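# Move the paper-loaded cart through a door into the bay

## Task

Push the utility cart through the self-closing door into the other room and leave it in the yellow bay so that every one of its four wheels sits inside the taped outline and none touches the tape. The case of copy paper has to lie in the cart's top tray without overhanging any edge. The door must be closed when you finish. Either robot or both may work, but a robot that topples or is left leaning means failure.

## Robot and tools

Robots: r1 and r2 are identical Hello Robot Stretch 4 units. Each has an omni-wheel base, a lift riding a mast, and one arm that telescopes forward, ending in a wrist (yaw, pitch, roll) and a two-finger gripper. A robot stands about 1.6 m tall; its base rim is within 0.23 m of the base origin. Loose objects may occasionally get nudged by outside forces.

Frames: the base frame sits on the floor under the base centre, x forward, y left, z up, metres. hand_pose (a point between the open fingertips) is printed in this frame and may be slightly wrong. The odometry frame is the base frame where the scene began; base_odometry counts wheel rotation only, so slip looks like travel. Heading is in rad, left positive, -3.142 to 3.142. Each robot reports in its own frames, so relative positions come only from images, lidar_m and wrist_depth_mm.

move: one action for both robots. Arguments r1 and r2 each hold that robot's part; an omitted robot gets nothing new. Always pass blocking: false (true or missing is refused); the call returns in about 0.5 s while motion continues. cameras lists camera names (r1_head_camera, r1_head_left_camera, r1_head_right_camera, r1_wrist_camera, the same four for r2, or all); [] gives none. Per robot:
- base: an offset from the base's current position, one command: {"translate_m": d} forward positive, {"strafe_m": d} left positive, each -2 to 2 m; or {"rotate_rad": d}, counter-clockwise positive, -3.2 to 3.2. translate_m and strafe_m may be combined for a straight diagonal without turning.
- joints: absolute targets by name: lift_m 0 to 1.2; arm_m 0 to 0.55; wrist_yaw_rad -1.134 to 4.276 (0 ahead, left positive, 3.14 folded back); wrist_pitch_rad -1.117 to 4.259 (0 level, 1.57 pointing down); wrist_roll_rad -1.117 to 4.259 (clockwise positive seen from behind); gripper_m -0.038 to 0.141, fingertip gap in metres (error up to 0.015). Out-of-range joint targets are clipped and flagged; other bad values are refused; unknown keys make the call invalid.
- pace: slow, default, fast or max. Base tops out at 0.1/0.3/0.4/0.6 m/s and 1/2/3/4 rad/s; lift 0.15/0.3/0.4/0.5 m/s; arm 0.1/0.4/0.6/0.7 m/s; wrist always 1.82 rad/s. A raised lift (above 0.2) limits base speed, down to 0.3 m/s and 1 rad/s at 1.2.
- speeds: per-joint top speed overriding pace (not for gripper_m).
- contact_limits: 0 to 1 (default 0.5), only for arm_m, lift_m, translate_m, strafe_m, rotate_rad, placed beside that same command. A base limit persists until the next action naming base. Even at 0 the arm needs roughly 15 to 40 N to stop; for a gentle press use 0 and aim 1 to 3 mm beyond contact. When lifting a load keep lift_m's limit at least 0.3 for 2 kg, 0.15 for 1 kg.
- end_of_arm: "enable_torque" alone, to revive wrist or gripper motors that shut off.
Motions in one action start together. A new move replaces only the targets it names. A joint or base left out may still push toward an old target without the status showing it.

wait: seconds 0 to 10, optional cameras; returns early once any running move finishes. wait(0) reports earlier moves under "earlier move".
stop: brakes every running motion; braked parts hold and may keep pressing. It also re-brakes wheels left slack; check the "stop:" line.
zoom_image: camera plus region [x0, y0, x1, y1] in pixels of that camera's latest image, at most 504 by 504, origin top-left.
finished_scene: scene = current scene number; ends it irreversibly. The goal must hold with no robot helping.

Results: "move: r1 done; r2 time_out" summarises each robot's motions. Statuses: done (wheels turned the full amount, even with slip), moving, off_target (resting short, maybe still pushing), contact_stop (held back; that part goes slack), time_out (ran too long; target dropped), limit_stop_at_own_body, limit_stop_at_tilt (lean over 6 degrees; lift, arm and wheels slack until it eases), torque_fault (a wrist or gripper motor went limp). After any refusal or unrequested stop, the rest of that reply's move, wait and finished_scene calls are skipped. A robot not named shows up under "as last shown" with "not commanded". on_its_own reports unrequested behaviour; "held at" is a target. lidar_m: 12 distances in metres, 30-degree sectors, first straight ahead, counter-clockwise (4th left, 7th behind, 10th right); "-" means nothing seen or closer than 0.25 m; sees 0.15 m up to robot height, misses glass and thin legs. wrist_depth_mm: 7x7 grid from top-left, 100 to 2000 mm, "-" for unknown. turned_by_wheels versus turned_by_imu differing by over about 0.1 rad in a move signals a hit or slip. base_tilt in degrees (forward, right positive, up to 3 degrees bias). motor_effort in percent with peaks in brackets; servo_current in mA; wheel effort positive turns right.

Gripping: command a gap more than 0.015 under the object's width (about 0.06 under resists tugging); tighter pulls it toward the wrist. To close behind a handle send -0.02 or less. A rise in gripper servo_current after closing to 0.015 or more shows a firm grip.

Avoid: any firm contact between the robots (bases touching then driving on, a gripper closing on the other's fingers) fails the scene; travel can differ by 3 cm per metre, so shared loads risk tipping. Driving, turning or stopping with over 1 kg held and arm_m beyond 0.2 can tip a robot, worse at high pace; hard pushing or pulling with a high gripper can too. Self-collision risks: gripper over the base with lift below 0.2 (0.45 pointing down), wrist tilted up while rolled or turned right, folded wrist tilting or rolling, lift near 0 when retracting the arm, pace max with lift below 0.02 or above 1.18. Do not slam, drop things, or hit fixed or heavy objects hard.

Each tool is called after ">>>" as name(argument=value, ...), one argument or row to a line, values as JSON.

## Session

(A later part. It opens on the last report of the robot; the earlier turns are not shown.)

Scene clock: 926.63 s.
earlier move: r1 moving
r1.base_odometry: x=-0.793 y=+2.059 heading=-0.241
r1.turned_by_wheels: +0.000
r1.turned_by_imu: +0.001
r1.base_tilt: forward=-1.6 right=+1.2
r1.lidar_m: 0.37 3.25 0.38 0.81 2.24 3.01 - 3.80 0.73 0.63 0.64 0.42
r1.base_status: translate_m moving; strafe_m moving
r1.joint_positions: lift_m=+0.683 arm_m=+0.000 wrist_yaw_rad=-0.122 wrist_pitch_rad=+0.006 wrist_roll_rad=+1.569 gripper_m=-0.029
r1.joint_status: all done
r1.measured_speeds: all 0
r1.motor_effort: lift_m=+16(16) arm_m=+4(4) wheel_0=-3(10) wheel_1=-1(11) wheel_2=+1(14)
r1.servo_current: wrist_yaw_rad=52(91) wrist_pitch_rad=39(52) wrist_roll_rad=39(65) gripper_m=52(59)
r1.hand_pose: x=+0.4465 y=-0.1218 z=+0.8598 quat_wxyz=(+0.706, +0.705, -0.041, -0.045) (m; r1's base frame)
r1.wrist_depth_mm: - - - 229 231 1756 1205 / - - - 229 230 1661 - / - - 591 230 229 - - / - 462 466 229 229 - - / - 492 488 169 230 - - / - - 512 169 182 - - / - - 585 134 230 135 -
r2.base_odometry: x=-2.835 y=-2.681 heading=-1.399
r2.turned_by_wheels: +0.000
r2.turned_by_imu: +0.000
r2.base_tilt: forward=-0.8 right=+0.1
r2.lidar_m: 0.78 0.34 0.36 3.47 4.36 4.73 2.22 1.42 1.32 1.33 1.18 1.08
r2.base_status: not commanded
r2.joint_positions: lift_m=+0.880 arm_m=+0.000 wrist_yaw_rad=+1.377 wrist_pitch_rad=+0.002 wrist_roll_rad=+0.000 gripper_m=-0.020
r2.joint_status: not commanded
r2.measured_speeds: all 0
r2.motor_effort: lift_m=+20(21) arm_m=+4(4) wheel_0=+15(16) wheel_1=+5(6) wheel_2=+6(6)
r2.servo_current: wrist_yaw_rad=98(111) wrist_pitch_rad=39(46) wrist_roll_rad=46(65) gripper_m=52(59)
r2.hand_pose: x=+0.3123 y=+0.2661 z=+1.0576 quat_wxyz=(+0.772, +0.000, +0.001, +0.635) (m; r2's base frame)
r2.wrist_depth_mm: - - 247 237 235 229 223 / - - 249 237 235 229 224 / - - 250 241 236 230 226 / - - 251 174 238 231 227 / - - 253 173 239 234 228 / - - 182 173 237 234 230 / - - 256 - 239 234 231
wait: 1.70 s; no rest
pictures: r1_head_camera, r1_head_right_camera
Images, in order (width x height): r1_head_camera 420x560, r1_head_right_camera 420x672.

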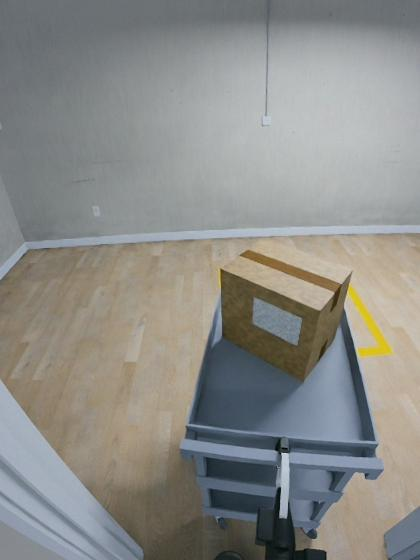

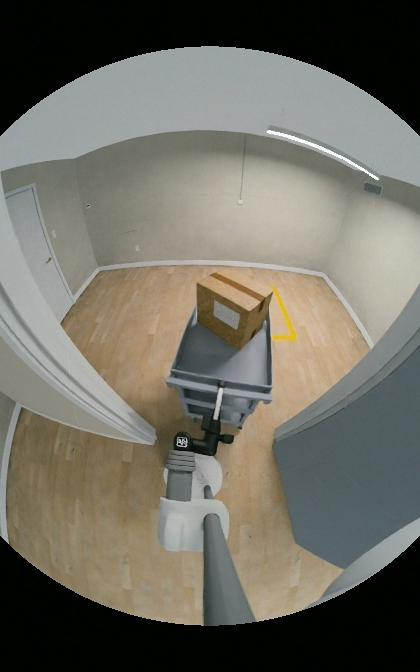

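>>> move(
  blocking=false,
  r1={"base": {"translate_m": 0.25, "strafe_m": -0.15}, "joints": {"wrist_yaw_rad": 0.0}, "speeds": {"wrist_yaw_rad": 0.1}},
)

>>> wait(
  seconds=1.7,
  cameras=["r1_head_camera", "r1_head_right_camera"],
)

Scene clock: 941.90 s.
earlier move: r1 done
move: r1 moving
r1.base_odometry: x=-0.768 y=+2.034 heading=-0.241
r1.turned_by_wheels: +0.000
r1.turned_by_imu: +0.000
r1.base_tilt: forward=-1.6 right=+1.2
r1.lidar_m: 0.39 0.43 0.39 0.70 2.28 3.02 - 3.97 0.72 0.61 0.62 0.42
r1.base_status: translate_m moving; strafe_m moving
r1.joint_positions: lift_m=+0.683 arm_m=+0.000 wrist_yaw_rad=-0.079 wrist_pitch_rad=+0.006 wrist_roll_rad=+1.569 gripper_m=-0.029
r1.joint_status: wrist_yaw_rad moving
r1.measured_speeds: translate_m=+0.119 strafe_m=-0.071 rotate_rad=-0.005 lift_m=+0.000 arm_m=+0.000 wrist_yaw_rad=+0.116 wrist_pitch_rad=+0.000 wrist_roll_rad=+0.000
r1.motor_effort: lift_m=+16(16) arm_m=+4(4) wheel_0=+14(14) wheel_1=-3(4) wheel_2=-12(13)
r1.servo_current: wrist_yaw_rad=78(104) wrist_pitch_rad=46(52) wrist_roll_rad=52(59) gripper_m=52(59)
r1.hand_pose: x=+0.4514 y=-0.1100 z=+0.8598 quat_wxyz=(+0.707, +0.706, -0.026, -0.030) (m; r1's base frame)
r1.wrist_depth_mm: - - - 224 225 1576 1182 / - - - 224 226 1661 - / - - 554 225 226 - - / - 459 455 227 229 - - / - 508 492 167 229 - - / - - 521 184 183 - - / - - 180 - 230 135 -
r2: as last shown
r2.base_tilt: forward=-0.7 right=+0.0
r2.lidar_m: 0.74 0.34 0.38 3.49 4.38 4.72 2.22 1.47 1.34 1.35 1.21 1.08
r2.motor_effort: lift_m=+21(21) arm_m=+4(4) wheel_0=+15(16) wheel_1=+5(6) wheel_2=+6(6)
r2.servo_current: wrist_yaw_rad=91(104) wrist_pitch_rad=46(46) wrist_roll_rad=52(52) gripper_m=46(52)
r2.wrist_depth_mm: - - 247 237 234 229 223 / - - 248 238 234 229 224 / - - 250 239 236 230 226 / - - 251 174 237 232 228 / - - 253 174 240 234 228 / - - 183 173 237 233 230 / - - 257 - 240 233 231
pictures: none

Scene clock: 943.60 s.
earlier move: r1 moving
r1.base_odometry: x=-0.586 y=+1.854 heading=-0.240
r1.turned_by_wheels: +0.000
r1.turned_by_imu: +0.000
r1.base_tilt: forward=-1.6 right=+1.2
r1.lidar_m: 0.38 0.38 2.45 0.46 2.40 3.20 - 0.85 0.51 0.46 0.52 0.44
r1.base_status: translate_m moving; strafe_m moving
r1.joint_positions: lift_m=+0.683 arm_m=+0.000 wrist_yaw_rad=+0.001 wrist_pitch_rad=+0.006 wrist_roll_rad=+1.569 gripper_m=-0.029
r1.joint_status: all done
r1.measured_speeds: all 0
r1.motor_effort: lift_m=+16(16) arm_m=-4(4) wheel_0=+2(17) wheel_1=+1(5) wheel_2=+2(13)
r1.servo_current: wrist_yaw_rad=59(104) wrist_pitch_rad=52(52) wrist_roll_rad=59(65) gripper_m=59(65)
r1.hand_pose: x=+0.4594 y=-0.0872 z=+0.8598 quat_wxyz=(+0.708, +0.707, +0.002, -0.002) (m; r1's base frame)
r1.wrist_depth_mm: - - - 236 237 1618 1160 / - - - 236 237 1808 - / - - 647 234 234 - - / - 504 473 232 234 - - / - 484 473 171 231 - - / - - 496 185 183 - - / - - 184 - 229 126 -
r2.base_odometry: x=-2.835 y=-2.681 heading=-1.399
r2.turned_by_wheels: +0.000
r2.turned_by_imu: +0.000
r2.base_tilt: forward=-0.8 right=+0.0
r2.lidar_m: 0.73 0.34 0.36 3.49 4.36 4.73 2.22 1.46 1.30 1.35 1.18 1.07
r2.base_status: not commanded
r2.joint_positions: lift_m=+0.880 arm_m=+0.000 wrist_yaw_rad=+1.377 wrist_pitch_rad=+0.002 wrist_roll_rad=+0.000 gripper_m=-0.020
r2.joint_status: not commanded
r2.measured_speeds: all 0
r2.motor_effort: lift_m=+21(21) arm_m=+4(4) wheel_0=+15(16) wheel_1=+5(6) wheel_2=+6(6)
r2.servo_current: wrist_yaw_rad=91(104) wrist_pitch_rad=46(46) wrist_roll_rad=52(65) gripper_m=46(52)
r2.hand_pose: x=+0.3123 y=+0.2661 z=+1.0576 quat_wxyz=(+0.772, +0.000, +0.001, +0.635) (m; r2's base frame)
r2.wrist_depth_mm: - - 247 237 235 229 223 / - - 248 238 235 229 225 / - - 251 239 236 231 225 / - - 252 174 237 230 228 / - - 253 174 240 232 229 / - - 182 173 238 234 230 / - - 255 - 239 234 231
wait: 1.70 s; no rest
pictures: r1_head_camera, r1_head_right_camera
Images, in order (width x height): r1_head_camera 420x560, r1_head_right_camera 420x672.

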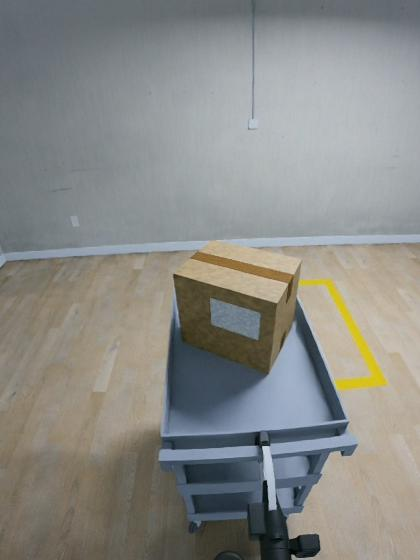

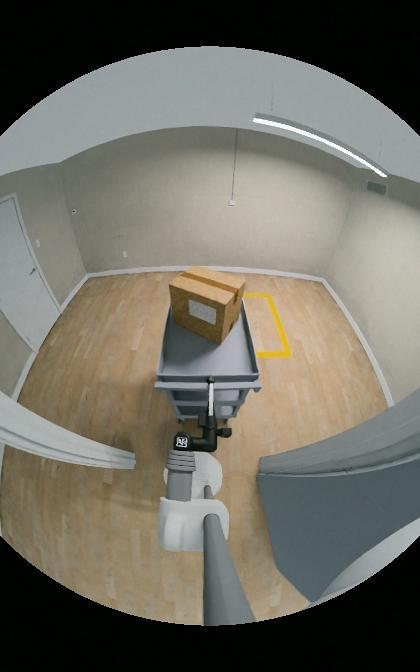

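>>> move(
  blocking=false,
  r1={"base": {"translate_m": 0.45, "strafe_m": 0.12}, "joints": {"wrist_yaw_rad": -0.1}, "speeds": {"wrist_yaw_rad": 0.07}},
)

>>> wait(
  seconds=2.3,
  cameras=["r1_head_camera", "r1_head_right_camera"],
)

Scene clock: 952.83 s.
earlier move: r1 done
move: r1 moving
r1.base_odometry: x=-0.554 y=+1.855 heading=-0.240
r1.turned_by_wheels: +0.000
r1.turned_by_imu: +0.000
r1.base_tilt: forward=-1.6 right=+1.2
r1.lidar_m: 0.37 0.38 2.46 0.45 2.37 3.24 - 0.89 0.52 0.46 2.46 0.43
r1.base_status: translate_m moving; strafe_m moving
r1.joint_positions: lift_m=+0.683 arm_m=+0.000 wrist_yaw_rad=-0.028 wrist_pitch_rad=+0.006 wrist_roll_rad=+1.569 gripper_m=-0.029
r1.joint_status: wrist_yaw_rad moving
r1.measured_speeds: translate_m=+0.122 strafe_m=+0.032 rotate_rad=+0.002 lift_m=+0.000 arm_m=+0.000 wrist_yaw_rad=-0.071 wrist_pitch_rad=+0.000 wrist_roll_rad=+0.000
r1.motor_effort: lift_m=+16(16) arm_m=+4(4) wheel_0=+7(9) wheel_1=+6(9) wheel_2=-9(10)
r1.servo_current: wrist_yaw_rad=65(85) wrist_pitch_rad=46(59) wrist_roll_rad=52(59) gripper_m=52(59)
r1.hand_pose: x=+0.4567 y=-0.0954 z=+0.8598 quat_wxyz=(+0.708, +0.707, -0.008, -0.012) (m; r1's base frame)
r1.wrist_depth_mm: - - - 251 254 282 1138 / - - - 245 247 1708 1182 / - - - 240 242 1808 - / - - 535 235 238 - - / - 466 459 173 234 - - / - 508 480 185 182 - - / - - 183 134 224 126 -
r2: as last shown
r2.base_tilt: forward=-0.7 right=+0.0
r2.lidar_m: 0.76 0.34 0.37 3.47 4.36 4.73 2.24 1.43 1.32 1.33 1.19 1.08
r2.servo_current: wrist_yaw_rad=85(104) wrist_pitch_rad=46(46) wrist_roll_rad=46(52) gripper_m=52(59)
r2.wrist_depth_mm: - - 247 236 235 228 224 / - - 248 238 236 230 225 / - - 250 240 236 230 226 / - - 251 175 238 231 227 / - - 253 174 239 232 228 / - - 183 173 238 235 229 / - - 256 - 240 234 229
pictures: none

Scene clock: 955.13 s.
earlier move: r1 moving
r1.base_odometry: x=-0.120 y=+1.863 heading=-0.240
r1.turned_by_wheels: +0.000
r1.turned_by_imu: -0.001
r1.base_tilt: forward=-1.6 right=+1.3
r1.lidar_m: 0.38 0.41 2.34 1.47 0.49 0.54 - 0.92 0.70 1.15 2.56 0.44
r1.base_status: translate_m moving; strafe_m moving
r1.joint_positions: lift_m=+0.683 arm_m=+0.000 wrist_yaw_rad=-0.100 wrist_pitch_rad=+0.006 wrist_roll_rad=+1.569 gripper_m=-0.029
r1.joint_status: all done
r1.measured_speeds: all 0
r1.motor_effort: lift_m=+16(16) arm_m=-1(4) wheel_0=+1(9) wheel_1=+1(9) wheel_2=+2(15)
r1.servo_current: wrist_yaw_rad=39(85) wrist_pitch_rad=46(59) wrist_roll_rad=52(65) gripper_m=52(59)
r1.hand_pose: x=+0.4491 y=-0.1159 z=+0.8598 quat_wxyz=(+0.707, +0.706, -0.033, -0.038) (m; r1's base frame)
r1.wrist_depth_mm: - - - 250 253 286 1078 / - - - 245 247 1708 1255 / - - - 241 242 1863 - / - - 521 236 237 - - / - 466 466 174 234 - - / - 508 205 171 182 - - / - 549 535 134 224 126 -
r2.base_odometry: x=-2.835 y=-2.681 heading=-1.399
r2.turned_by_wheels: +0.000
r2.turned_by_imu: +0.000
r2.base_tilt: forward=-0.7 right=+0.0
r2.lidar_m: 0.75 0.34 0.38 3.48 4.35 4.72 2.19 1.45 1.31 1.34 1.18 1.08
r2.base_status: not commanded
r2.joint_positions: lift_m=+0.880 arm_m=+0.000 wrist_yaw_rad=+1.377 wrist_pitch_rad=+0.002 wrist_roll_rad=+0.000 gripper_m=-0.020
r2.joint_status: not commanded
r2.measured_speeds: all 0
r2.motor_effort: lift_m=+21(21) arm_m=+4(4) wheel_0=+15(16) wheel_1=+5(6) wheel_2=+6(6)
r2.servo_current: wrist_yaw_rad=104(111) wrist_pitch_rad=39(46) wrist_roll_rad=33(65) gripper_m=46(59)
r2.hand_pose: x=+0.3123 y=+0.2661 z=+1.0576 quat_wxyz=(+0.772, +0.000, +0.001, +0.635) (m; r2's base frame)
r2.wrist_depth_mm: - - 247 237 235 229 224 / - - 249 237 235 229 225 / - - 250 240 237 231 226 / - - 251 174 237 231 227 / - - 252 174 240 233 228 / - - 182 174 237 235 231 / - - 255 - 241 233 230
wait: 2.30 s; no rest
pictures: r1_head_camera, r1_head_right_camera
Images, in order (width x height): r1_head_camera 420x560, r1_head_right_camera 420x672.

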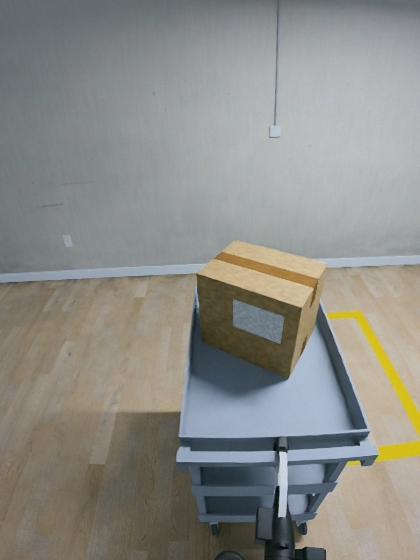

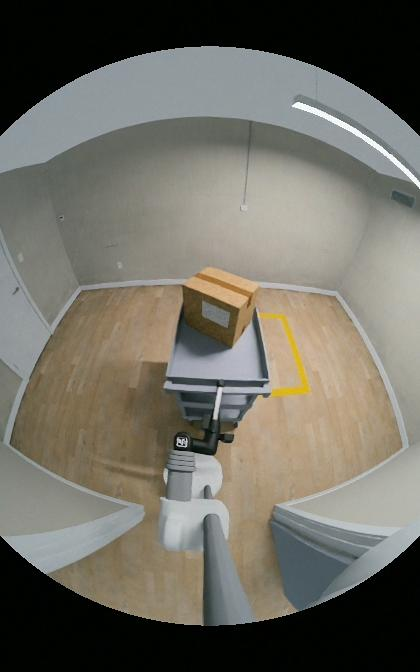

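>>> move(
  blocking=false,
  r1={"base": {"translate_m": 0.1, "strafe_m": 0.3}, "joints": {"wrist_yaw_rad": -0.4}, "speeds": {"wrist_yaw_rad": 0.25}},
)

>>> wait(
  seconds=1.7,
  cameras=["r1_head_camera"],
)

>>> move(
  blocking=false,
  r1={"base": {"rotate_rad": -0.4}, "joints": {"wrist_yaw_rad": 0.0}, "speeds": {"wrist_yaw_rad": 0.7}, "pace": "slow"},
)

>>> wait(
  seconds=1.3,
  cameras=["r1_head_camera", "r1_head_right_camera"],
)

Scene clock: 1007.43 s.
earlier move: r1 done
move: r1 moving
r1.base_odometry: x=-0.103 y=+1.890 heading=-0.241
r1.turned_by_wheels: +0.000
r1.turned_by_imu: +0.000
r1.base_tilt: forward=-1.6 right=+1.3
r1.lidar_m: 0.34 2.52 2.31 1.53 0.49 0.49 - 0.95 0.73 1.17 2.57 0.43
r1.base_status: translate_m moving; strafe_m moving
r1.joint_positions: lift_m=+0.683 arm_m=+0.000 wrist_yaw_rad=-0.206 wrist_pitch_rad=+0.006 wrist_roll_rad=+1.569 gripper_m=-0.029
r1.joint_status: wrist_yaw_rad moving
r1.measured_speeds: translate_m=+0.040 strafe_m=+0.117 rotate_rad=-0.001 lift_m=+0.000 arm_m=+0.000 wrist_yaw_rad=-0.250 wrist_pitch_rad=+0.000 wrist_roll_rad=+0.000
r1.motor_effort: lift_m=+16(16) arm_m=-3(4) wheel_0=-10(11) wheel_1=+11(11) wheel_2=-3(4)
r1.servo_current: wrist_yaw_rad=26(85) wrist_pitch_rad=46(52) wrist_roll_rad=39(59) gripper_m=52(59)
r1.hand_pose: x=+0.4353 y=-0.1446 z=+0.8598 quat_wxyz=(+0.704, +0.703, -0.071, -0.075) (m; r1's base frame)
r1.wrist_depth_mm: - - - - 278 283 294 / - - - 258 262 1661 1182 / - - - 248 253 1863 - / - - 621 241 244 - - / - 466 459 178 236 - - / - 484 466 172 181 - - / - 496 500 130 221 127 -
r2: as last shown
r2.base_tilt: forward=-0.7 right=+0.1
r2.lidar_m: 0.76 0.33 0.34 3.49 4.36 4.73 2.21 1.45 1.31 1.36 1.17 1.09
r2.servo_current: wrist_yaw_rad=85(98) wrist_pitch_rad=39(46) wrist_roll_rad=46(52) gripper_m=46(52)
r2.wrist_depth_mm: - - 247 238 235 229 223 / - - 248 239 235 229 225 / - - 250 239 236 230 225 / - - 252 174 237 231 227 / - - 253 174 239 233 229 / - - 183 173 238 234 230 / - - 256 - 241 235 230
pictures: none

Scene clock: 1009.13 s.
earlier move: r1 moving
r1.base_odometry: x=+0.048 y=+2.131 heading=-0.240
r1.turned_by_wheels: +0.000
r1.turned_by_imu: +0.001
r1.base_tilt: forward=-1.6 right=+1.3
r1.lidar_m: 0.38 2.43 2.03 1.94 0.64 0.43 0.42 1.41 1.01 1.52 0.42 0.39
r1.base_status: translate_m moving; strafe_m moving
r1.joint_positions: lift_m=+0.683 arm_m=+0.000 wrist_yaw_rad=-0.399 wrist_pitch_rad=+0.006 wrist_roll_rad=+1.569 gripper_m=-0.029
r1.joint_status: all done
r1.measured_speeds: translate_m=+0.003 strafe_m=+0.010 rotate_rad=-0.001 lift_m=+0.000 arm_m=+0.000 wrist_yaw_rad=+0.000 wrist_pitch_rad=+0.000 wrist_roll_rad=+0.000
r1.motor_effort: lift_m=+16(16) arm_m=-4(4) wheel_0=-2(14) wheel_1=+0(11) wheel_2=-2(9)
r1.servo_current: wrist_yaw_rad=52(85) wrist_pitch_rad=39(59) wrist_roll_rad=46(65) gripper_m=52(65)
r1.hand_pose: x=+0.4026 y=-0.1926 z=+0.8598 quat_wxyz=(+0.693, +0.693, -0.138, -0.142) (m; r1's base frame)
r1.wrist_depth_mm: - - - 240 241 1661 1160 / - - - 237 238 1661 - / - - - 236 236 - - / - 508 477 233 234 - - / - 480 480 172 232 - - / - - 207 184 182 - - / - 574 183 134 227 126 -
r2.base_odometry: x=-2.835 y=-2.681 heading=-1.399
r2.turned_by_wheels: +0.000
r2.turned_by_imu: +0.000
r2.base_tilt: forward=-0.7 right=+0.1
r2.lidar_m: 0.75 0.33 0.33 3.45 4.37 4.72 2.20 1.46 1.29 1.35 1.17 1.06
r2.base_status: not commanded
r2.joint_positions: lift_m=+0.880 arm_m=+0.000 wrist_yaw_rad=+1.377 wrist_pitch_rad=+0.002 wrist_roll_rad=+0.000 gripper_m=-0.020
r2.joint_status: not commanded
r2.measured_speeds: all 0
r2.motor_effort: lift_m=+21(21) arm_m=+4(4) wheel_0=+15(16) wheel_1=+5(6) wheel_2=+6(6)
r2.servo_current: wrist_yaw_rad=91(111) wrist_pitch_rad=39(46) wrist_roll_rad=46(59) gripper_m=52(59)
r2.hand_pose: x=+0.3123 y=+0.2661 z=+1.0576 quat_wxyz=(+0.772, +0.000, +0.001, +0.635) (m; r2's base frame)
r2.wrist_depth_mm: - - 246 237 235 229 224 / - - 249 239 235 229 226 / - - 250 239 236 230 225 / - - 252 174 238 232 226 / - - 253 173 240 233 228 / - - 183 173 238 235 229 / - - 256 - 241 234 229
wait: 1.70 s; no rest
pictures: r1_head_camera
Images, in order (width x height): r1_head_camera 420x560.

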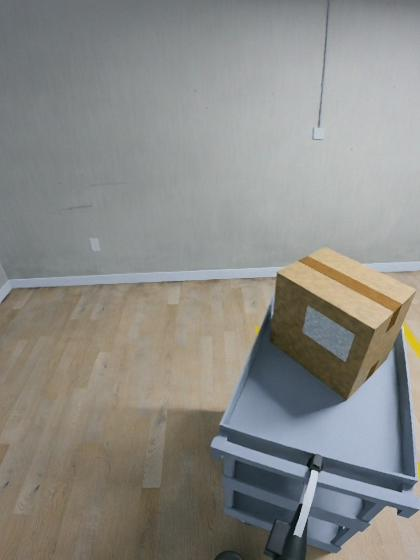

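Scene clock: 1009.63 s.
earlier move: r1 done
move: r1 moving
r1.base_odometry: x=+0.048 y=+2.131 heading=-0.366
r1.turned_by_wheels: -0.125
r1.turned_by_imu: -0.126
r1.base_tilt: forward=-1.6 right=+1.3
r1.lidar_m: 0.40 2.36 2.11 1.93 0.76 0.45 0.41 1.77 1.00 1.04 2.78 0.39
r1.base_status: rotate_rad moving
r1.joint_positions: lift_m=+0.683 arm_m=+0.000 wrist_yaw_rad=-0.120 wrist_pitch_rad=+0.006 wrist_roll_rad=+1.569 gripper_m=-0.029
r1.joint_status: wrist_yaw_rad moving
r1.measured_speeds: translate_m=+0.000 strafe_m=+0.001 rotate_rad=-0.491 lift_m=+0.000 arm_m=+0.000 wrist_yaw_rad=+0.719 wrist_pitch_rad=+0.000 wrist_roll_rad=+0.000
r1.motor_effort: lift_m=+16(16) arm_m=+4(4) wheel_0=+9(9) wheel_1=+6(8) wheel_2=+2(3)
r1.servo_current: wrist_yaw_rad=65(286) wrist_pitch_rad=46(52) wrist_roll_rad=46(72) gripper_m=59(59)
r1.hand_pose: x=+0.4467 y=-0.1213 z=+0.8598 quat_wxyz=(+0.706, +0.705, -0.040, -0.045) (m; r1's base frame)
r1.wrist_depth_mm: - - - 209 211 1537 - / - - - 214 215 - - / - 504 480 217 218 - - / - 459 462 161 222 - - / - 535 521 164 226 - - / - - 554 184 182 - - / - - 180 134 236 135 -
r2: as last shown
r2.base_tilt: forward=-0.7 right=+0.0
r2.lidar_m: 0.75 0.32 0.39 3.47 4.35 4.72 2.20 1.44 1.32 1.34 1.18 1.07
r2.motor_effort: lift_m=+20(21) arm_m=+4(4) wheel_0=+15(15) wheel_1=+5(5) wheel_2=+6(6)
r2.servo_current: wrist_yaw_rad=104(104) wrist_pitch_rad=39(46) wrist_roll_rad=46(59) gripper_m=52(59)
r2.wrist_depth_mm: - - 247 237 236 228 224 / - - 249 238 236 229 225 / - - 250 240 236 231 226 / - - 252 174 237 232 226 / - - 253 174 239 232 228 / - - 183 173 237 234 230 / - - 256 - 239 234 230
pictures: none

Scene clock: 1010.70 s.
earlier move: r1 done
r1.base_odometry: x=+0.048 y=+2.131 heading=-0.640
r1.turned_by_wheels: -0.274
r1.turned_by_imu: -0.275
r1.base_tilt: forward=-1.6 right=+1.3
r1.lidar_m: 0.37 0.41 2.52 1.96 1.26 0.57 0.43 6.36 1.18 1.01 2.60 0.44
r1.base_status: done
r1.joint_positions: lift_m=+0.683 arm_m=+0.000 wrist_yaw_rad=+0.003 wrist_pitch_rad=+0.006 wrist_roll_rad=+1.569 gripper_m=-0.029
r1.joint_status: all done
r1.measured_speeds: all 0
r1.motor_effort: lift_m=+16(16) arm_m=+4(4) wheel_0=+5(11) wheel_1=+3(9) wheel_2=+0(8)
r1.servo_current: wrist_yaw_rad=52(286) wrist_pitch_rad=46(52) wrist_roll_rad=46(72) gripper_m=52(65)
r1.hand_pose: x=+0.4595 y=-0.0866 z=+0.8598 quat_wxyz=(+0.708, +0.707, +0.003, -0.001) (m; r1's base frame)
r1.wrist_depth_mm: - - - 241 244 252 257 / - - - 237 240 1661 1205 / - - - 236 238 1618 - / - - 535 233 236 - - / - 459 462 172 233 - - / - 508 477 170 183 - - / - 554 535 134 228 126 -
r2.base_odometry: x=-2.835 y=-2.681 heading=-1.399
r2.turned_by_wheels: +0.000
r2.turned_by_imu: +0.000
r2.base_tilt: forward=-0.7 right=+0.1
r2.lidar_m: 0.75 0.35 0.38 3.48 4.35 4.73 2.23 1.46 1.32 1.34 1.18 1.07
r2.base_status: not commanded
r2.joint_positions: lift_m=+0.880 arm_m=+0.000 wrist_yaw_rad=+1.377 wrist_pitch_rad=+0.002 wrist_roll_rad=+0.000 gripper_m=-0.020
r2.joint_status: not commanded
r2.measured_speeds: all 0
r2.motor_effort: lift_m=+21(21) arm_m=+4(4) wheel_0=+15(16) wheel_1=+5(6) wheel_2=+6(6)
r2.servo_current: wrist_yaw_rad=91(104) wrist_pitch_rad=39(46) wrist_roll_rad=46(59) gripper_m=52(59)
r2.hand_pose: x=+0.3123 y=+0.2661 z=+1.0576 quat_wxyz=(+0.772, +0.000, +0.001, +0.635) (m; r2's base frame)
r2.wrist_depth_mm: - - 247 236 234 229 223 / - - 248 238 236 229 225 / - - 250 240 236 231 225 / - - 251 174 238 231 227 / - - 253 174 240 233 227 / - - 183 173 238 235 230 / - - 255 - 239 234 230
wait: 1.07 of 1.3 s (r1 has come to rest)
pictures: r1_head_camera, r1_head_right_camera
Images, in order (width x height): r1_head_camera 420x560, r1_head_right_camera 420x672.

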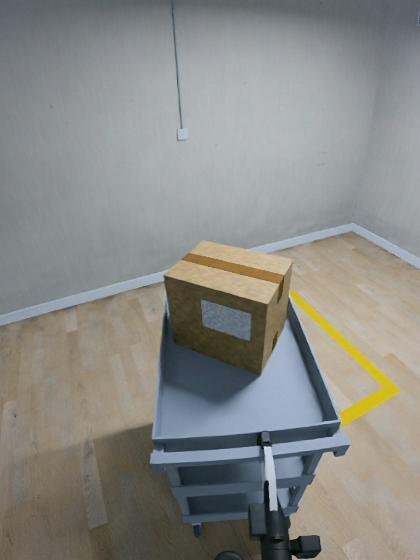

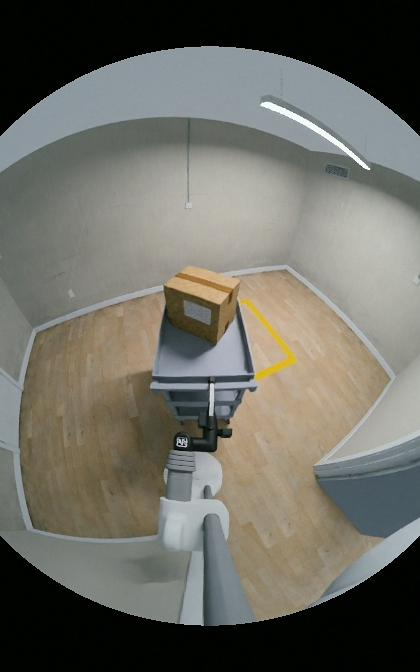

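>>> move(
  blocking=false,
  r1={"base": {"translate_m": 0.1, "strafe_m": 0.36}, "joints": {"wrist_yaw_rad": -0.42}, "speeds": {"wrist_yaw_rad": 0.3}},
  r2={"joints": {"gripper_m": 0.1}},
)

>>> wait(
  seconds=1.8,
  cameras=["r2_head_camera", "r2_wrist_camera"],
)

>>> move(
  blocking=false,
  r1={"base": {"rotate_rad": -0.43}, "joints": {"wrist_yaw_rad": 0.0}, "speeds": {"wrist_yaw_rad": 0.7}, "pace": "slow"},
)

>>> wait(
  seconds=1.3,
  cameras=["r1_head_camera", "r1_head_right_camera", "r2_head_left_camera", "r2_wrist_camera"],
)

Scene clock: 1036.77 s.
move: r1 moving; r2 moving
r1.base_odometry: x=+0.074 y=+2.151 heading=-0.640
r1.turned_by_wheels: +0.000
r1.turned_by_imu: +0.000
r1.base_tilt: forward=-1.6 right=+1.3
r1.lidar_m: 0.37 0.38 2.50 1.96 1.36 0.60 0.44 0.48 1.20 1.04 2.70 0.41
r1.base_status: translate_m moving; strafe_m moving
r1.joint_positions: lift_m=+0.683 arm_m=+0.000 wrist_yaw_rad=-0.123 wrist_pitch_rad=+0.006 wrist_roll_rad=+1.569 gripper_m=-0.029
r1.joint_status: wrist_yaw_rad moving
r1.measured_speeds: translate_m=+0.034 strafe_m=+0.119 rotate_rad=-0.005 lift_m=+0.000 arm_m=+0.000 wrist_yaw_rad=-0.339 wrist_pitch_rad=+0.000 wrist_roll_rad=+0.000
r1.motor_effort: lift_m=+16(16) arm_m=+4(4) wheel_0=-8(8) wheel_1=+8(11) wheel_2=-1(4)
r1.servo_current: wrist_yaw_rad=104(104) wrist_pitch_rad=52(52) wrist_roll_rad=46(59) gripper_m=52(65)
r1.hand_pose: x=+0.4464 y=-0.1220 z=+0.8598 quat_wxyz=(+0.706, +0.705, -0.041, -0.045) (m; r1's base frame)
r1.wrist_depth_mm: - - - - 263 271 272 / - - - 252 255 1576 1160 / - - - 245 247 1708 - / - - 634 238 241 - - / - 488 452 176 236 - - / - 477 462 185 182 - - / - 492 500 130 224 127 -
r2.base_odometry: x=-2.835 y=-2.681 heading=-1.399
r2.turned_by_wheels: +0.000
r2.turned_by_imu: +0.000
r2.base_tilt: forward=-0.7 right=+0.0
r2.lidar_m: 0.74 0.32 0.38 3.45 4.35 4.73 2.26 1.44 1.32 1.33 1.17 1.06
r2.base_status: not commanded
r2.joint_positions: lift_m=+0.880 arm_m=+0.000 wrist_yaw_rad=+1.377 wrist_pitch_rad=+0.002 wrist_roll_rad=+0.000 gripper_m=+0.005
r2.joint_status: gripper_m moving
r2.measured_speeds: all 0
r2.motor_effort: lift_m=+21(21) arm_m=+4(4) wheel_0=+15(16) wheel_1=+5(6) wheel_2=+6(6)
r2.servo_current: wrist_yaw_rad=85(104) wrist_pitch_rad=39(46) wrist_roll_rad=39(59) gripper_m=91(91)
r2.hand_pose: x=+0.3123 y=+0.2661 z=+1.0576 quat_wxyz=(+0.772, +0.000, +0.001, +0.635) (m; r2's base frame)
r2.wrist_depth_mm: - - 251 241 238 232 227 / - - 252 244 238 233 229 / - - 253 244 241 234 230 / - - 255 245 242 236 231 / - - 257 181 242 237 232 / - - 188 180 242 238 233 / - - 259 - 242 237 236
pictures: none

Scene clock: 1038.20 s.
earlier move: r1 moving; r2 done
r1.base_odometry: x=+0.321 y=+2.342 heading=-0.640
r1.turned_by_wheels: +0.000
r1.turned_by_imu: +0.001
r1.base_tilt: forward=-1.6 right=+1.3
r1.lidar_m: 0.37 2.13 2.20 1.70 1.67 0.86 0.65 0.62 1.45 1.34 0.45 0.41
r1.base_status: translate_m moving; strafe_m moving
r1.joint_positions: lift_m=+0.683 arm_m=+0.000 wrist_yaw_rad=-0.415 wrist_pitch_rad=+0.006 wrist_roll_rad=+1.569 gripper_m=-0.029
r1.joint_status: wrist_yaw_rad moving
r1.measured_speeds: translate_m=+0.034 strafe_m=+0.121 rotate_rad=-0.004 lift_m=+0.000 arm_m=+0.000 wrist_yaw_rad=+0.000 wrist_pitch_rad=+0.000 wrist_roll_rad=+0.000
r1.motor_effort: lift_m=+16(16) arm_m=-4(4) wheel_0=-2(16) wheel_1=+0(11) wheel_2=+0(8)
r1.servo_current: wrist_yaw_rad=52(104) wrist_pitch_rad=46(52) wrist_roll_rad=52(65) gripper_m=59(65)
r1.hand_pose: x=+0.3995 y=-0.1963 z=+0.8598 quat_wxyz=(+0.692, +0.692, -0.144, -0.148) (m; r1's base frame)
r1.wrist_depth_mm: - - - 199 268 274 277 / - - - 256 257 1661 1182 / - - - 247 250 1863 - / - - 627 239 243 - - / - 484 455 175 236 - - / - 477 187 184 182 - - / - 508 500 130 222 127 -
r2.base_odometry: x=-2.835 y=-2.681 heading=-1.400
r2.turned_by_wheels: -0.001
r2.turned_by_imu: -0.001
r2.base_tilt: forward=-0.7 right=+0.1
r2.lidar_m: 0.92 0.66 0.55 3.50 4.37 4.71 2.24 1.45 1.32 1.34 1.18 1.08
r2.base_status: not commanded
r2.joint_positions: lift_m=+0.880 arm_m=+0.000 wrist_yaw_rad=+1.363 wrist_pitch_rad=+0.002 wrist_roll_rad=+0.000 gripper_m=+0.100
r2.joint_status: all done
r2.measured_speeds: all 0
r2.motor_effort: lift_m=+20(21) arm_m=+4(4) wheel_0=+5(16) wheel_1=+4(6) wheel_2=+4(6)
r2.servo_current: wrist_yaw_rad=39(104) wrist_pitch_rad=39(46) wrist_roll_rad=52(59) gripper_m=46(111)
r2.hand_pose: x=+0.3159 y=+0.2641 z=+1.0576 quat_wxyz=(+0.777, +0.000, +0.001, +0.630) (m; r2's base frame)
r2.wrist_depth_mm: - - - 397 - - 394 / - - - 399 - - 394 / - - - 402 - - 397 / - - - 410 - - 399 / - - - 415 - - 399 / - - 196 413 185 - 399 / - - - - - - 407
wait: 1.43 of 1.8 s (r2 has come to rest)
pictures: r2_head_camera, r2_wrist_camera
Images, in order (width x height): r2_head_camera 420x560, r2_wrist_camera 616x392.

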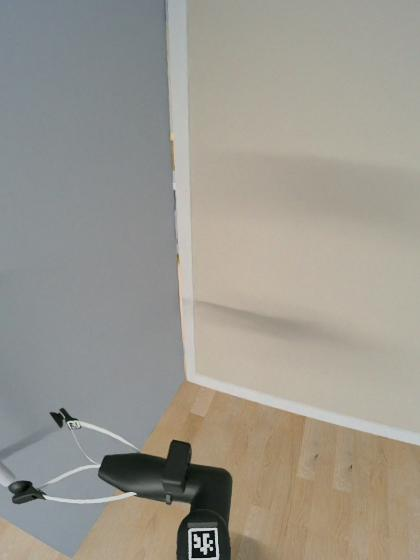

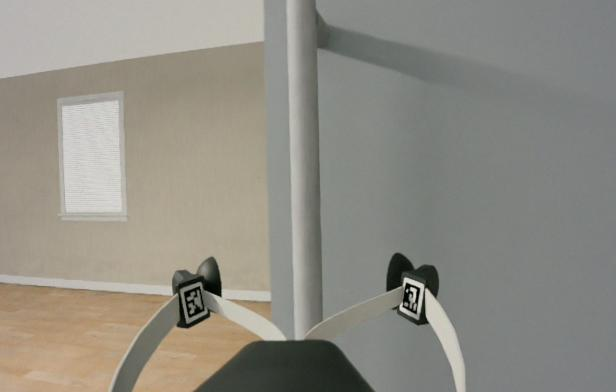

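Scene clock: 1038.70 s.
earlier move: r1 done
move: r1 moving
r1.base_odometry: x=+0.344 y=+2.360 heading=-0.766
r1.turned_by_wheels: -0.126
r1.turned_by_imu: -0.126
r1.base_tilt: forward=-1.6 right=+1.2
r1.lidar_m: 0.36 0.43 2.17 1.73 1.67 1.00 0.68 0.66 0.67 1.38 2.35 0.42
r1.base_status: rotate_rad moving
r1.joint_positions: lift_m=+0.683 arm_m=+0.000 wrist_yaw_rad=-0.148 wrist_pitch_rad=+0.006 wrist_roll_rad=+1.569 gripper_m=-0.029
r1.joint_status: wrist_yaw_rad moving
r1.measured_speeds: translate_m=+0.002 strafe_m=-0.002 rotate_rad=-0.484 lift_m=+0.000 arm_m=+0.000 wrist_yaw_rad=+0.843 wrist_pitch_rad=+0.000 wrist_roll_rad=+0.000
r1.motor_effort: lift_m=+16(16) arm_m=+4(4) wheel_0=+9(10) wheel_1=+6(6) wheel_2=+0(4)
r1.servo_current: wrist_yaw_rad=156(241) wrist_pitch_rad=52(52) wrist_roll_rad=39(52) gripper_m=52(59)
r1.hand_pose: x=+0.4432 y=-0.1289 z=+0.8598 quat_wxyz=(+0.706, +0.705, -0.050, -0.054) (m; r1's base frame)
r1.wrist_depth_mm: - - - 238 242 250 267 / - - - 236 237 1808 1205 / - - - 235 236 1708 - / - - 521 232 233 - - / - 466 462 171 230 - - / - 517 204 184 181 - - / - 525 539 134 226 126 -
r2: as last shown
r2.turned_by_wheels: +0.000
r2.turned_by_imu: +0.000
r2.lidar_m: 1.01 0.80 0.69 3.46 4.37 4.74 2.20 1.45 1.31 1.34 1.16 1.07
r2.motor_effort: lift_m=+21(21) arm_m=+4(4) wheel_0=+5(5) wheel_1=+4(5) wheel_2=+4(4)
r2.servo_current: wrist_yaw_rad=39(59) wrist_pitch_rad=46(46) wrist_roll_rad=52(59) gripper_m=46(59)
r2.wrist_depth_mm: - - - - - - - / - - - - - - - / - - - - - - - / - - - - - - - / - - - - - - - / - - 195 647 185 - - / - - - - - - -
pictures: none

Scene clock: 1039.80 s.
earlier move: r1 done
r1.base_odometry: x=+0.344 y=+2.360 heading=-1.069
r1.turned_by_wheels: -0.304
r1.turned_by_imu: -0.305
r1.base_tilt: forward=-1.6 right=+1.3
r1.lidar_m: 0.33 0.34 2.10 2.06 1.65 1.58 0.81 0.65 0.67 1.36 1.35 0.47
r1.base_status: done
r1.joint_positions: lift_m=+0.683 arm_m=+0.000 wrist_yaw_rad=+0.003 wrist_pitch_rad=+0.006 wrist_roll_rad=+1.570 gripper_m=-0.029
r1.joint_status: all done
r1.measured_speeds: all 0
r1.motor_effort: lift_m=+16(16) arm_m=-4(4) wheel_0=+3(13) wheel_1=+2(6) wheel_2=+2(9)
r1.servo_current: wrist_yaw_rad=59(241) wrist_pitch_rad=46(52) wrist_roll_rad=39(59) gripper_m=52(59)
r1.hand_pose: x=+0.4596 y=-0.0866 z=+0.8598 quat_wxyz=(+0.708, +0.707, +0.003, -0.001) (m; r1's base frame)
r1.wrist_depth_mm: - - - - - 1708 1229 / - - - - 286 294 296 / - - - - 264 1808 1229 / - - - 249 253 - - / - - 580 235 240 - - / - 445 439 174 180 - - / - 452 184 130 217 127 -
r2.base_odometry: x=-2.835 y=-2.681 heading=-1.400
r2.turned_by_wheels: +0.000
r2.turned_by_imu: +0.000
r2.base_tilt: forward=-0.7 right=+0.1
r2.lidar_m: 1.07 1.04 1.03 3.47 4.36 4.72 2.24 1.45 1.32 1.35 1.19 1.08
r2.base_status: not commanded
r2.joint_positions: lift_m=+0.880 arm_m=+0.000 wrist_yaw_rad=+1.363 wrist_pitch_rad=+0.002 wrist_roll_rad=+0.000 gripper_m=+0.100
r2.joint_status: not commanded
r2.measured_speeds: all 0
r2.motor_effort: lift_m=+20(21) arm_m=+4(4) wheel_0=+4(5) wheel_1=+4(5) wheel_2=+4(4)
r2.servo_current: wrist_yaw_rad=52(59) wrist_pitch_rad=39(46) wrist_roll_rad=52(59) gripper_m=52(59)
r2.hand_pose: x=+0.3159 y=+0.2641 z=+1.0576 quat_wxyz=(+0.777, +0.000, +0.001, +0.630) (m; r2's base frame)
r2.wrist_depth_mm: - - - - - - - / - - - - - - - / - - - - - - - / - - - - - - - / - - - - - - - / - - 195 - 195 - - / - - - - - - -
wait: 1.10 of 1.3 s (r1 has come to rest)
pictures: r1_head_camera, r1_head_right_camera, r2_head_left_camera, r2_wrist_camera
Images, in order (width x height): r1_head_camera 420x560, r1_head_right_camera 420x672, r2_head_left_camera 420x672, r2_wrist_camera 616x392.

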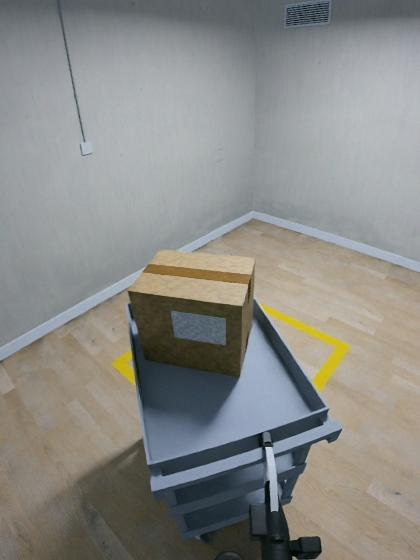

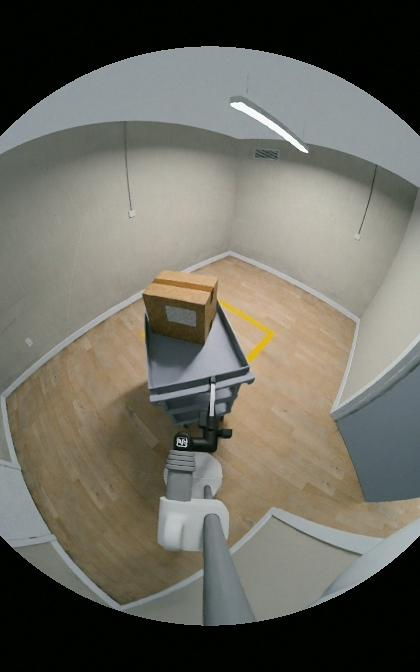

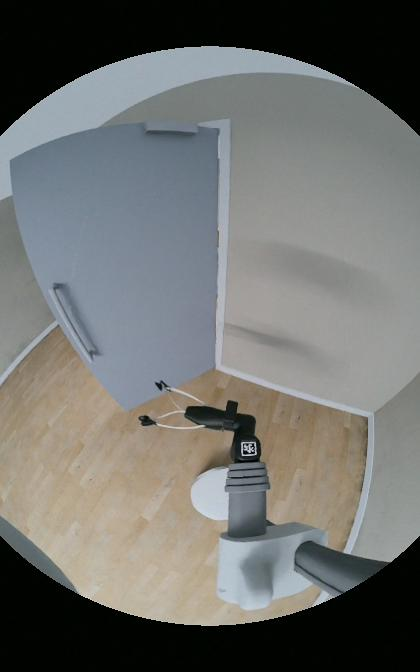

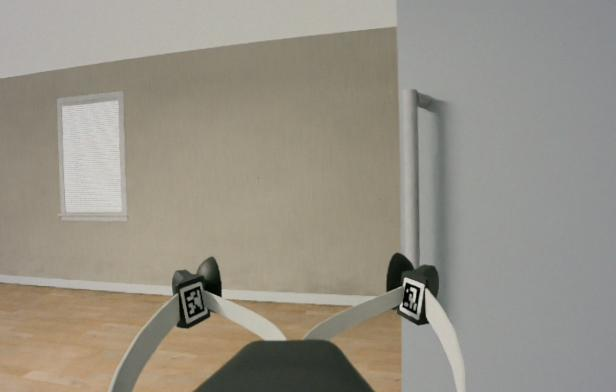

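>>> move(
  blocking=false,
  r1={"base": {"translate_m": 0.02, "strafe_m": 0.23}},
)

>>> wait(
  seconds=1.6,
  cameras=["r1_head_camera", "r1_head_right_camera", "r2_head_left_camera"],
)

Scene clock: 1060.37 s.
move: r1 moving
r1.base_odometry: x=+0.375 y=+2.373 heading=-1.071
r1.turned_by_wheels: -0.001
r1.turned_by_imu: -0.002
r1.base_tilt: forward=-1.6 right=+1.3
r1.lidar_m: 0.34 0.31 2.08 2.02 1.63 1.64 0.86 0.70 0.68 0.86 1.39 0.47
r1.base_status: translate_m moving; strafe_m moving
r1.joint_positions: lift_m=+0.683 arm_m=+0.000 wrist_yaw_rad=-0.004 wrist_pitch_rad=+0.006 wrist_roll_rad=+1.570 gripper_m=-0.029
r1.joint_status: not commanded
r1.measured_speeds: translate_m=+0.010 strafe_m=+0.134 rotate_rad=-0.001 lift_m=+0.000 arm_m=+0.000 wrist_yaw_rad=-0.015 wrist_pitch_rad=+0.000 wrist_roll_rad=+0.000
r1.motor_effort: lift_m=+16(16) arm_m=-4(4) wheel_0=-15(15) wheel_1=+8(9) wheel_2=-7(7)
r1.servo_current: wrist_yaw_rad=65(65) wrist_pitch_rad=46(46) wrist_roll_rad=52(59) gripper_m=46(59)
r1.hand_pose: x=+0.4589 y=-0.0886 z=+0.8598 quat_wxyz=(+0.708, +0.707, +0.001, -0.004) (m; r1's base frame)
r1.wrist_depth_mm: - - - - - 1756 - / - - - - 287 296 298 / - - - - 264 1756 1205 / - - - 248 254 - - / - - 585 181 238 - - / - 445 198 184 180 - - / - 449 459 133 215 126 -
r2: as last shown
r2.turned_by_imu: +0.001
r2.lidar_m: 1.08 1.38 2.94 3.48 4.37 4.73 2.25 1.46 1.32 1.33 1.18 1.08
r2.motor_effort: lift_m=+21(21) arm_m=+4(4) wheel_0=+4(5) wheel_1=+4(4) wheel_2=+4(4)
r2.servo_current: wrist_yaw_rad=39(59) wrist_pitch_rad=46(46) wrist_roll_rad=46(52) gripper_m=52(52)
pictures: none

Scene clock: 1061.97 s.
earlier move: r1 moving
r1.base_odometry: x=+0.555 y=+2.452 heading=-1.070
r1.turned_by_wheels: +0.001
r1.turned_by_imu: +0.001
r1.base_tilt: forward=-1.6 right=+1.3
r1.lidar_m: 0.38 0.41 1.92 1.88 1.51 1.50 1.05 0.86 0.85 1.04 1.59 0.42
r1.base_status: translate_m moving; strafe_m moving
r1.joint_positions: lift_m=+0.683 arm_m=+0.000 wrist_yaw_rad=-0.001 wrist_pitch_rad=+0.006 wrist_roll_rad=+1.570 gripper_m=-0.029
r1.joint_status: not commanded
r1.measured_speeds: all 0
r1.motor_effort: lift_m=+16(16) arm_m=+3(4) wheel_0=-4(16) wheel_1=-2(10) wheel_2=+0(9)
r1.servo_current: wrist_yaw_rad=33(65) wrist_pitch_rad=46(59) wrist_roll_rad=52(59) gripper_m=59(65)
r1.hand_pose: x=+0.4592 y=-0.0877 z=+0.8598 quat_wxyz=(+0.708, +0.707, +0.002, -0.002) (m; r1's base frame)
r1.wrist_depth_mm: - - - 230 231 240 257 / - - - 229 230 1708 1255 / - - - 231 232 - - / - 549 496 229 231 - - / - 473 466 170 230 - - / - - 206 183 182 - - / - 145 183 134 229 126 -
r2.base_odometry: x=-2.835 y=-2.681 heading=-1.400
r2.turned_by_wheels: +0.000
r2.turned_by_imu: +0.000
r2.base_tilt: forward=-0.7 right=+0.1
r2.lidar_m: 1.09 1.37 2.90 3.48 4.35 4.70 2.24 1.44 1.31 1.32 1.18 1.07
r2.base_status: not commanded
r2.joint_positions: lift_m=+0.880 arm_m=+0.000 wrist_yaw_rad=+1.363 wrist_pitch_rad=+0.002 wrist_roll_rad=+0.000 gripper_m=+0.100
r2.joint_status: not commanded
r2.measured_speeds: all 0
r2.motor_effort: lift_m=+21(21) arm_m=+4(4) wheel_0=+4(5) wheel_1=+4(5) wheel_2=+4(4)
r2.servo_current: wrist_yaw_rad=52(65) wrist_pitch_rad=39(46) wrist_roll_rad=52(59) gripper_m=52(59)
r2.hand_pose: x=+0.3159 y=+0.2641 z=+1.0576 quat_wxyz=(+0.777, +0.000, +0.001, +0.630) (m; r2's base frame)
r2.wrist_depth_mm: - - - - - - - / - - - - - - - / - - - - - - - / - - - - - - - / - - - - - - - / - - 195 - 195 - - / - - - - - - -
wait: 1.60 s; no rest
pictures: r1_head_camera, r1_head_right_camera, r2_head_left_camera
Images, in order (width x height): r1_head_camera 420x560, r1_head_right_camera 420x672, r2_head_left_camera 420x672.

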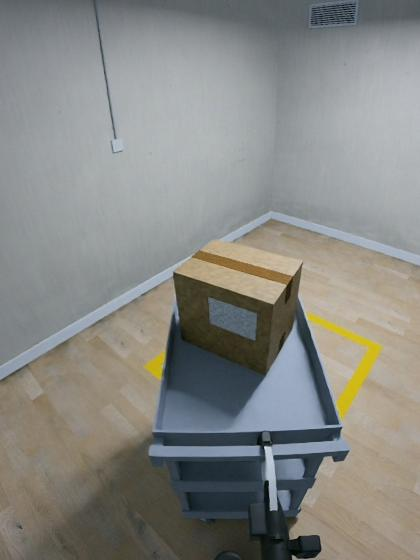

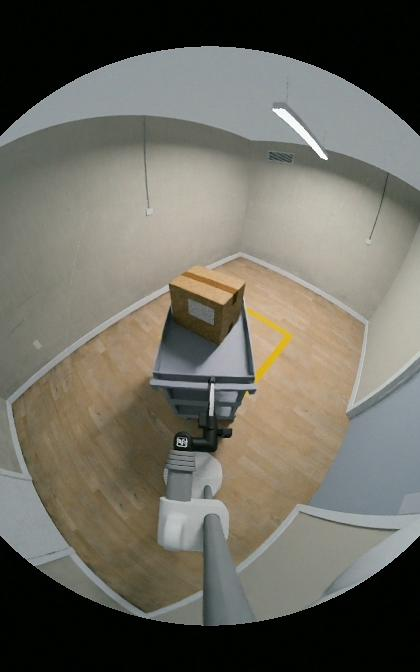

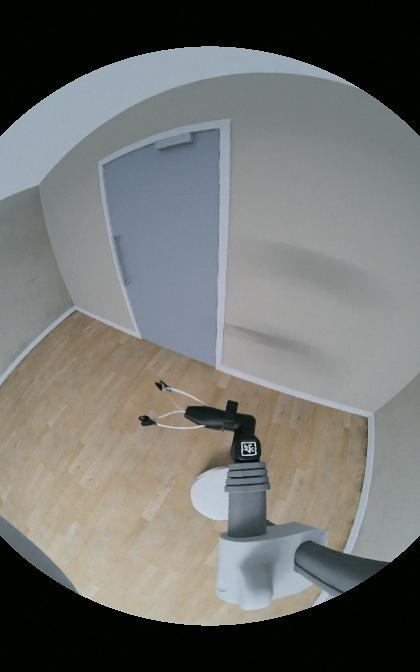

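>>> move(
  blocking=false,
  r1={"base": {"translate_m": 0.05, "strafe_m": 0.3}, "joints": {"wrist_yaw_rad": -0.4}, "speeds": {"wrist_yaw_rad": 0.28}},
)

>>> wait(
  seconds=1.7,
)

>>> move(
  blocking=false,
  r1={"base": {"rotate_rad": -0.4}, "joints": {"wrist_yaw_rad": 0.0}, "speeds": {"wrist_yaw_rad": 0.7}, "pace": "slow"},
)

>>> wait(
  seconds=1.3,
  cameras=["r1_head_camera", "r1_head_right_camera"],
)

Scene clock: 1078.30 s.
earlier move: r1 done
move: r1 moving
r1.base_odometry: x=+0.587 y=+2.463 heading=-1.070
r1.turned_by_wheels: +0.000
r1.turned_by_imu: +0.000
r1.base_tilt: forward=-1.6 right=+1.3
r1.lidar_m: 0.36 0.38 1.89 1.85 1.50 1.48 1.10 0.89 0.88 1.07 1.61 0.43
r1.base_status: translate_m moving; strafe_m moving
r1.joint_positions: lift_m=+0.683 arm_m=+0.000 wrist_yaw_rad=-0.116 wrist_pitch_rad=+0.006 wrist_roll_rad=+1.570 gripper_m=-0.029
r1.joint_status: wrist_yaw_rad moving
r1.measured_speeds: translate_m=+0.021 strafe_m=+0.128 rotate_rad=-0.006 lift_m=+0.000 arm_m=+0.000 wrist_yaw_rad=-0.323 wrist_pitch_rad=+0.000 wrist_roll_rad=+0.000
r1.motor_effort: lift_m=+16(16) arm_m=-3(4) wheel_0=-10(12) wheel_1=+9(10) wheel_2=-1(2)
r1.servo_current: wrist_yaw_rad=52(91) wrist_pitch_rad=46(59) wrist_roll_rad=59(65) gripper_m=59(59)
r1.hand_pose: x=+0.4472 y=-0.1203 z=+0.8598 quat_wxyz=(+0.706, +0.706, -0.039, -0.043) (m; r1's base frame)
r1.wrist_depth_mm: - - - 185 249 257 259 / - - - 243 245 1756 1182 / - - - 239 240 1808 - / - - 559 235 236 - - / - 462 459 174 234 - - / - 496 206 172 182 - - / - 535 530 129 226 127 -
r2: as last shown
r2.lidar_m: 1.09 1.41 2.92 3.46 4.33 4.72 2.23 1.43 1.32 1.32 1.18 1.06
r2.motor_effort: lift_m=+21(21) arm_m=+4(4) wheel_0=+4(5) wheel_1=+4(4) wheel_2=+4(4)
r2.servo_current: wrist_yaw_rad=39(59) wrist_pitch_rad=39(46) wrist_roll_rad=46(52) gripper_m=52(52)
pictures: none

Scene clock: 1080.00 s.
earlier move: r1 moving
r1.base_odometry: x=+0.842 y=+2.553 heading=-1.071
r1.turned_by_wheels: +0.000
r1.turned_by_imu: +0.001
r1.base_tilt: forward=-1.6 right=+1.3
r1.lidar_m: 0.36 1.67 1.67 1.70 1.38 1.33 1.36 1.10 1.10 1.34 0.43 0.41
r1.base_status: translate_m moving; strafe_m moving
r1.joint_positions: lift_m=+0.683 arm_m=+0.000 wrist_yaw_rad=-0.399 wrist_pitch_rad=+0.006 wrist_roll_rad=+1.570 gripper_m=-0.029
r1.joint_status: all done
r1.measured_speeds: all 0
r1.motor_effort: lift_m=+16(16) arm_m=-3(4) wheel_0=-1(14) wheel_1=-2(11) wheel_2=-3(5)
r1.servo_current: wrist_yaw_rad=46(91) wrist_pitch_rad=52(59) wrist_roll_rad=52(65) gripper_m=46(59)
r1.hand_pose: x=+0.4026 y=-0.1927 z=+0.8598 quat_wxyz=(+0.693, +0.693, -0.138, -0.142) (m; r1's base frame)
r1.wrist_depth_mm: - - - - 264 268 272 / - - - 251 254 1576 1138 / - - - 244 247 1808 - / - - 627 237 241 - - / - 488 455 175 235 - - / - 480 208 185 181 - - / - 508 496 133 223 127 -
r2.base_odometry: x=-2.835 y=-2.681 heading=-1.400
r2.turned_by_wheels: +0.000
r2.turned_by_imu: +0.000
r2.base_tilt: forward=-0.7 right=+0.1
r2.lidar_m: 1.08 1.41 2.92 3.47 4.39 4.72 2.23 1.46 1.30 1.34 1.16 1.09
r2.base_status: not commanded
r2.joint_positions: lift_m=+0.880 arm_m=+0.000 wrist_yaw_rad=+1.363 wrist_pitch_rad=+0.002 wrist_roll_rad=+0.000 gripper_m=+0.100
r2.joint_status: not commanded
r2.measured_speeds: all 0
r2.motor_effort: lift_m=+20(21) arm_m=+4(4) wheel_0=+4(5) wheel_1=+4(5) wheel_2=+4(4)
r2.servo_current: wrist_yaw_rad=39(59) wrist_pitch_rad=39(46) wrist_roll_rad=59(59) gripper_m=52(59)
r2.hand_pose: x=+0.3159 y=+0.2641 z=+1.0576 quat_wxyz=(+0.777, +0.000, +0.001, +0.630) (m; r2's base frame)
r2.wrist_depth_mm: - - - - - - - / - - - - - - - / - - - - - - - / - - - - - - - / - - - - - - - / - - 196 - 195 - - / - - - - - - -
wait: 1.70 s; no rest
pictures: none

Scene clock: 1080.50 s.
earlier move: r1 done
move: r1 moving
r1.base_odometry: x=+0.842 y=+2.553 heading=-1.195
r1.turned_by_wheels: -0.125
r1.turned_by_imu: -0.125
r1.base_tilt: forward=-1.6 right=+1.3
r1.lidar_m: 0.38 0.44 1.65 1.77 1.39 1.35 1.48 1.13 1.11 1.17 1.81 0.42
r1.base_status: rotate_rad moving
r1.joint_positions: lift_m=+0.683 arm_m=+0.000 wrist_yaw_rad=-0.123 wrist_pitch_rad=+0.006 wrist_roll_rad=+1.570 gripper_m=-0.029
r1.joint_status: wrist_yaw_rad moving
r1.measured_speeds: translate_m=+0.002 strafe_m=+0.001 rotate_rad=-0.474 lift_m=+0.000 arm_m=+0.000 wrist_yaw_rad=+0.851 wrist_pitch_rad=+0.000 wrist_roll_rad=+0.000
r1.motor_effort: lift_m=+16(16) arm_m=+4(4) wheel_0=+8(8) wheel_1=+4(7) wheel_2=+1(4)
r1.servo_current: wrist_yaw_rad=46(319) wrist_pitch_rad=52(52) wrist_roll_rad=46(59) gripper_m=46(59)
r1.hand_pose: x=+0.4464 y=-0.1221 z=+0.8598 quat_wxyz=(+0.706, +0.705, -0.041, -0.045) (m; r1's base frame)
r1.wrist_depth_mm: - - - 227 229 238 255 / - - - 229 229 1618 1205 / - - - 229 229 - - / - 539 484 229 229 - - / - 473 469 169 231 - - / - - 492 184 182 - - / - - 184 134 230 126 -
r2: as last shown
r2.lidar_m: 1.09 1.39 2.95 3.48 4.37 4.71 2.22 1.42 1.31 1.33 1.18 1.07
r2.motor_effort: lift_m=+20(21) arm_m=+4(4) wheel_0=+5(5) wheel_1=+4(4) wheel_2=+3(4)
r2.servo_current: wrist_yaw_rad=52(52) wrist_pitch_rad=46(46) wrist_roll_rad=52(52) gripper_m=46(59)
r2.wrist_depth_mm: - - - - - - - / - - - - - - - / - - - - - - - / - - - - - - - / - - - - - - - / - - 195 - 195 - - / - - - - - - -
pictures: none

Scene clock: 1081.57 s.
earlier move: r1 done
r1.base_odometry: x=+0.842 y=+2.553 heading=-1.470
r1.turned_by_wheels: -0.275
r1.turned_by_imu: -0.276
r1.base_tilt: forward=-1.6 right=+1.3
r1.lidar_m: 0.35 0.35 1.66 1.68 1.55 1.35 1.36 1.26 1.10 1.11 1.43 0.44
r1.base_status: done
r1.joint_positions: lift_m=+0.683 arm_m=+0.000 wrist_yaw_rad=+0.003 wrist_pitch_rad=+0.006 wrist_roll_rad=+1.570 gripper_m=-0.029
r1.joint_status: all done
r1.measured_speeds: all 0
r1.motor_effort: lift_m=+16(16) arm_m=-4(4) wheel_0=+2(12) wheel_1=+2(7) wheel_2=+1(9)
r1.servo_current: wrist_yaw_rad=65(319) wrist_pitch_rad=46(52) wrist_roll_rad=46(59) gripper_m=52(59)
r1.hand_pose: x=+0.4595 y=-0.0866 z=+0.8598 quat_wxyz=(+0.708, +0.707, +0.003, -0.001) (m; r1's base frame)
r1.wrist_depth_mm: - - - - - 1661 1118 / - - - 257 265 274 276 / - - - 250 253 1808 1255 / - - - 243 244 1921 - / - - 517 178 237 - - / - 452 439 173 182 - - / - 469 477 134 223 127 -
r2.base_odometry: x=-2.835 y=-2.681 heading=-1.400
r2.turned_by_wheels: +0.000
r2.turned_by_imu: +0.000
r2.base_tilt: forward=-0.7 right=+0.1
r2.lidar_m: 1.10 1.38 2.93 3.48 4.39 4.72 2.20 1.44 1.33 1.34 1.17 1.05
r2.base_status: not commanded
r2.joint_positions: lift_m=+0.880 arm_m=+0.000 wrist_yaw_rad=+1.363 wrist_pitch_rad=+0.002 wrist_roll_rad=+0.000 gripper_m=+0.100
r2.joint_status: not commanded
r2.measured_speeds: all 0
r2.motor_effort: lift_m=+20(21) arm_m=+3(4) wheel_0=+4(5) wheel_1=+4(4) wheel_2=+4(4)
r2.servo_current: wrist_yaw_rad=33(65) wrist_pitch_rad=46(46) wrist_roll_rad=46(59) gripper_m=52(59)
r2.hand_pose: x=+0.3159 y=+0.2641 z=+1.0576 quat_wxyz=(+0.777, +0.000, +0.001, +0.630) (m; r2's base frame)
r2.wrist_depth_mm: - - - - - - - / - - - - - - - / - - - - - - - / - - - - - - - / - - - - - - - / - - 195 - 195 - - / - - - - - - -
wait: 1.07 of 1.3 s (r1 has come to rest)
pictures: r1_head_camera, r1_head_right_camera
Images, in order (width x height): r1_head_camera 420x560, r1_head_right_camera 420x672.

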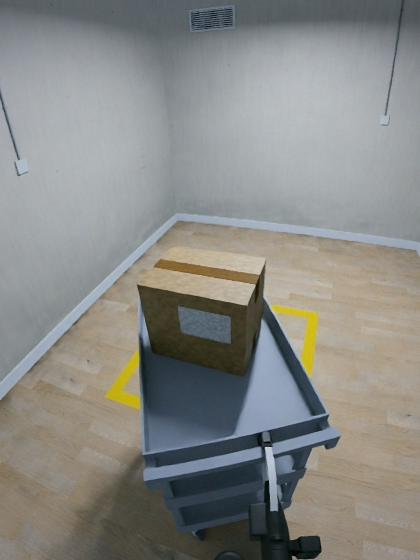

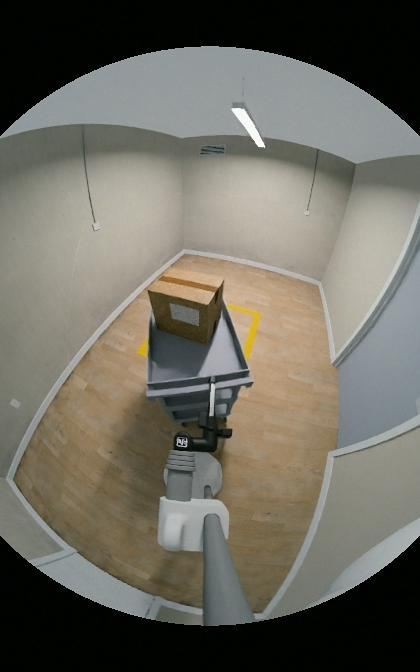

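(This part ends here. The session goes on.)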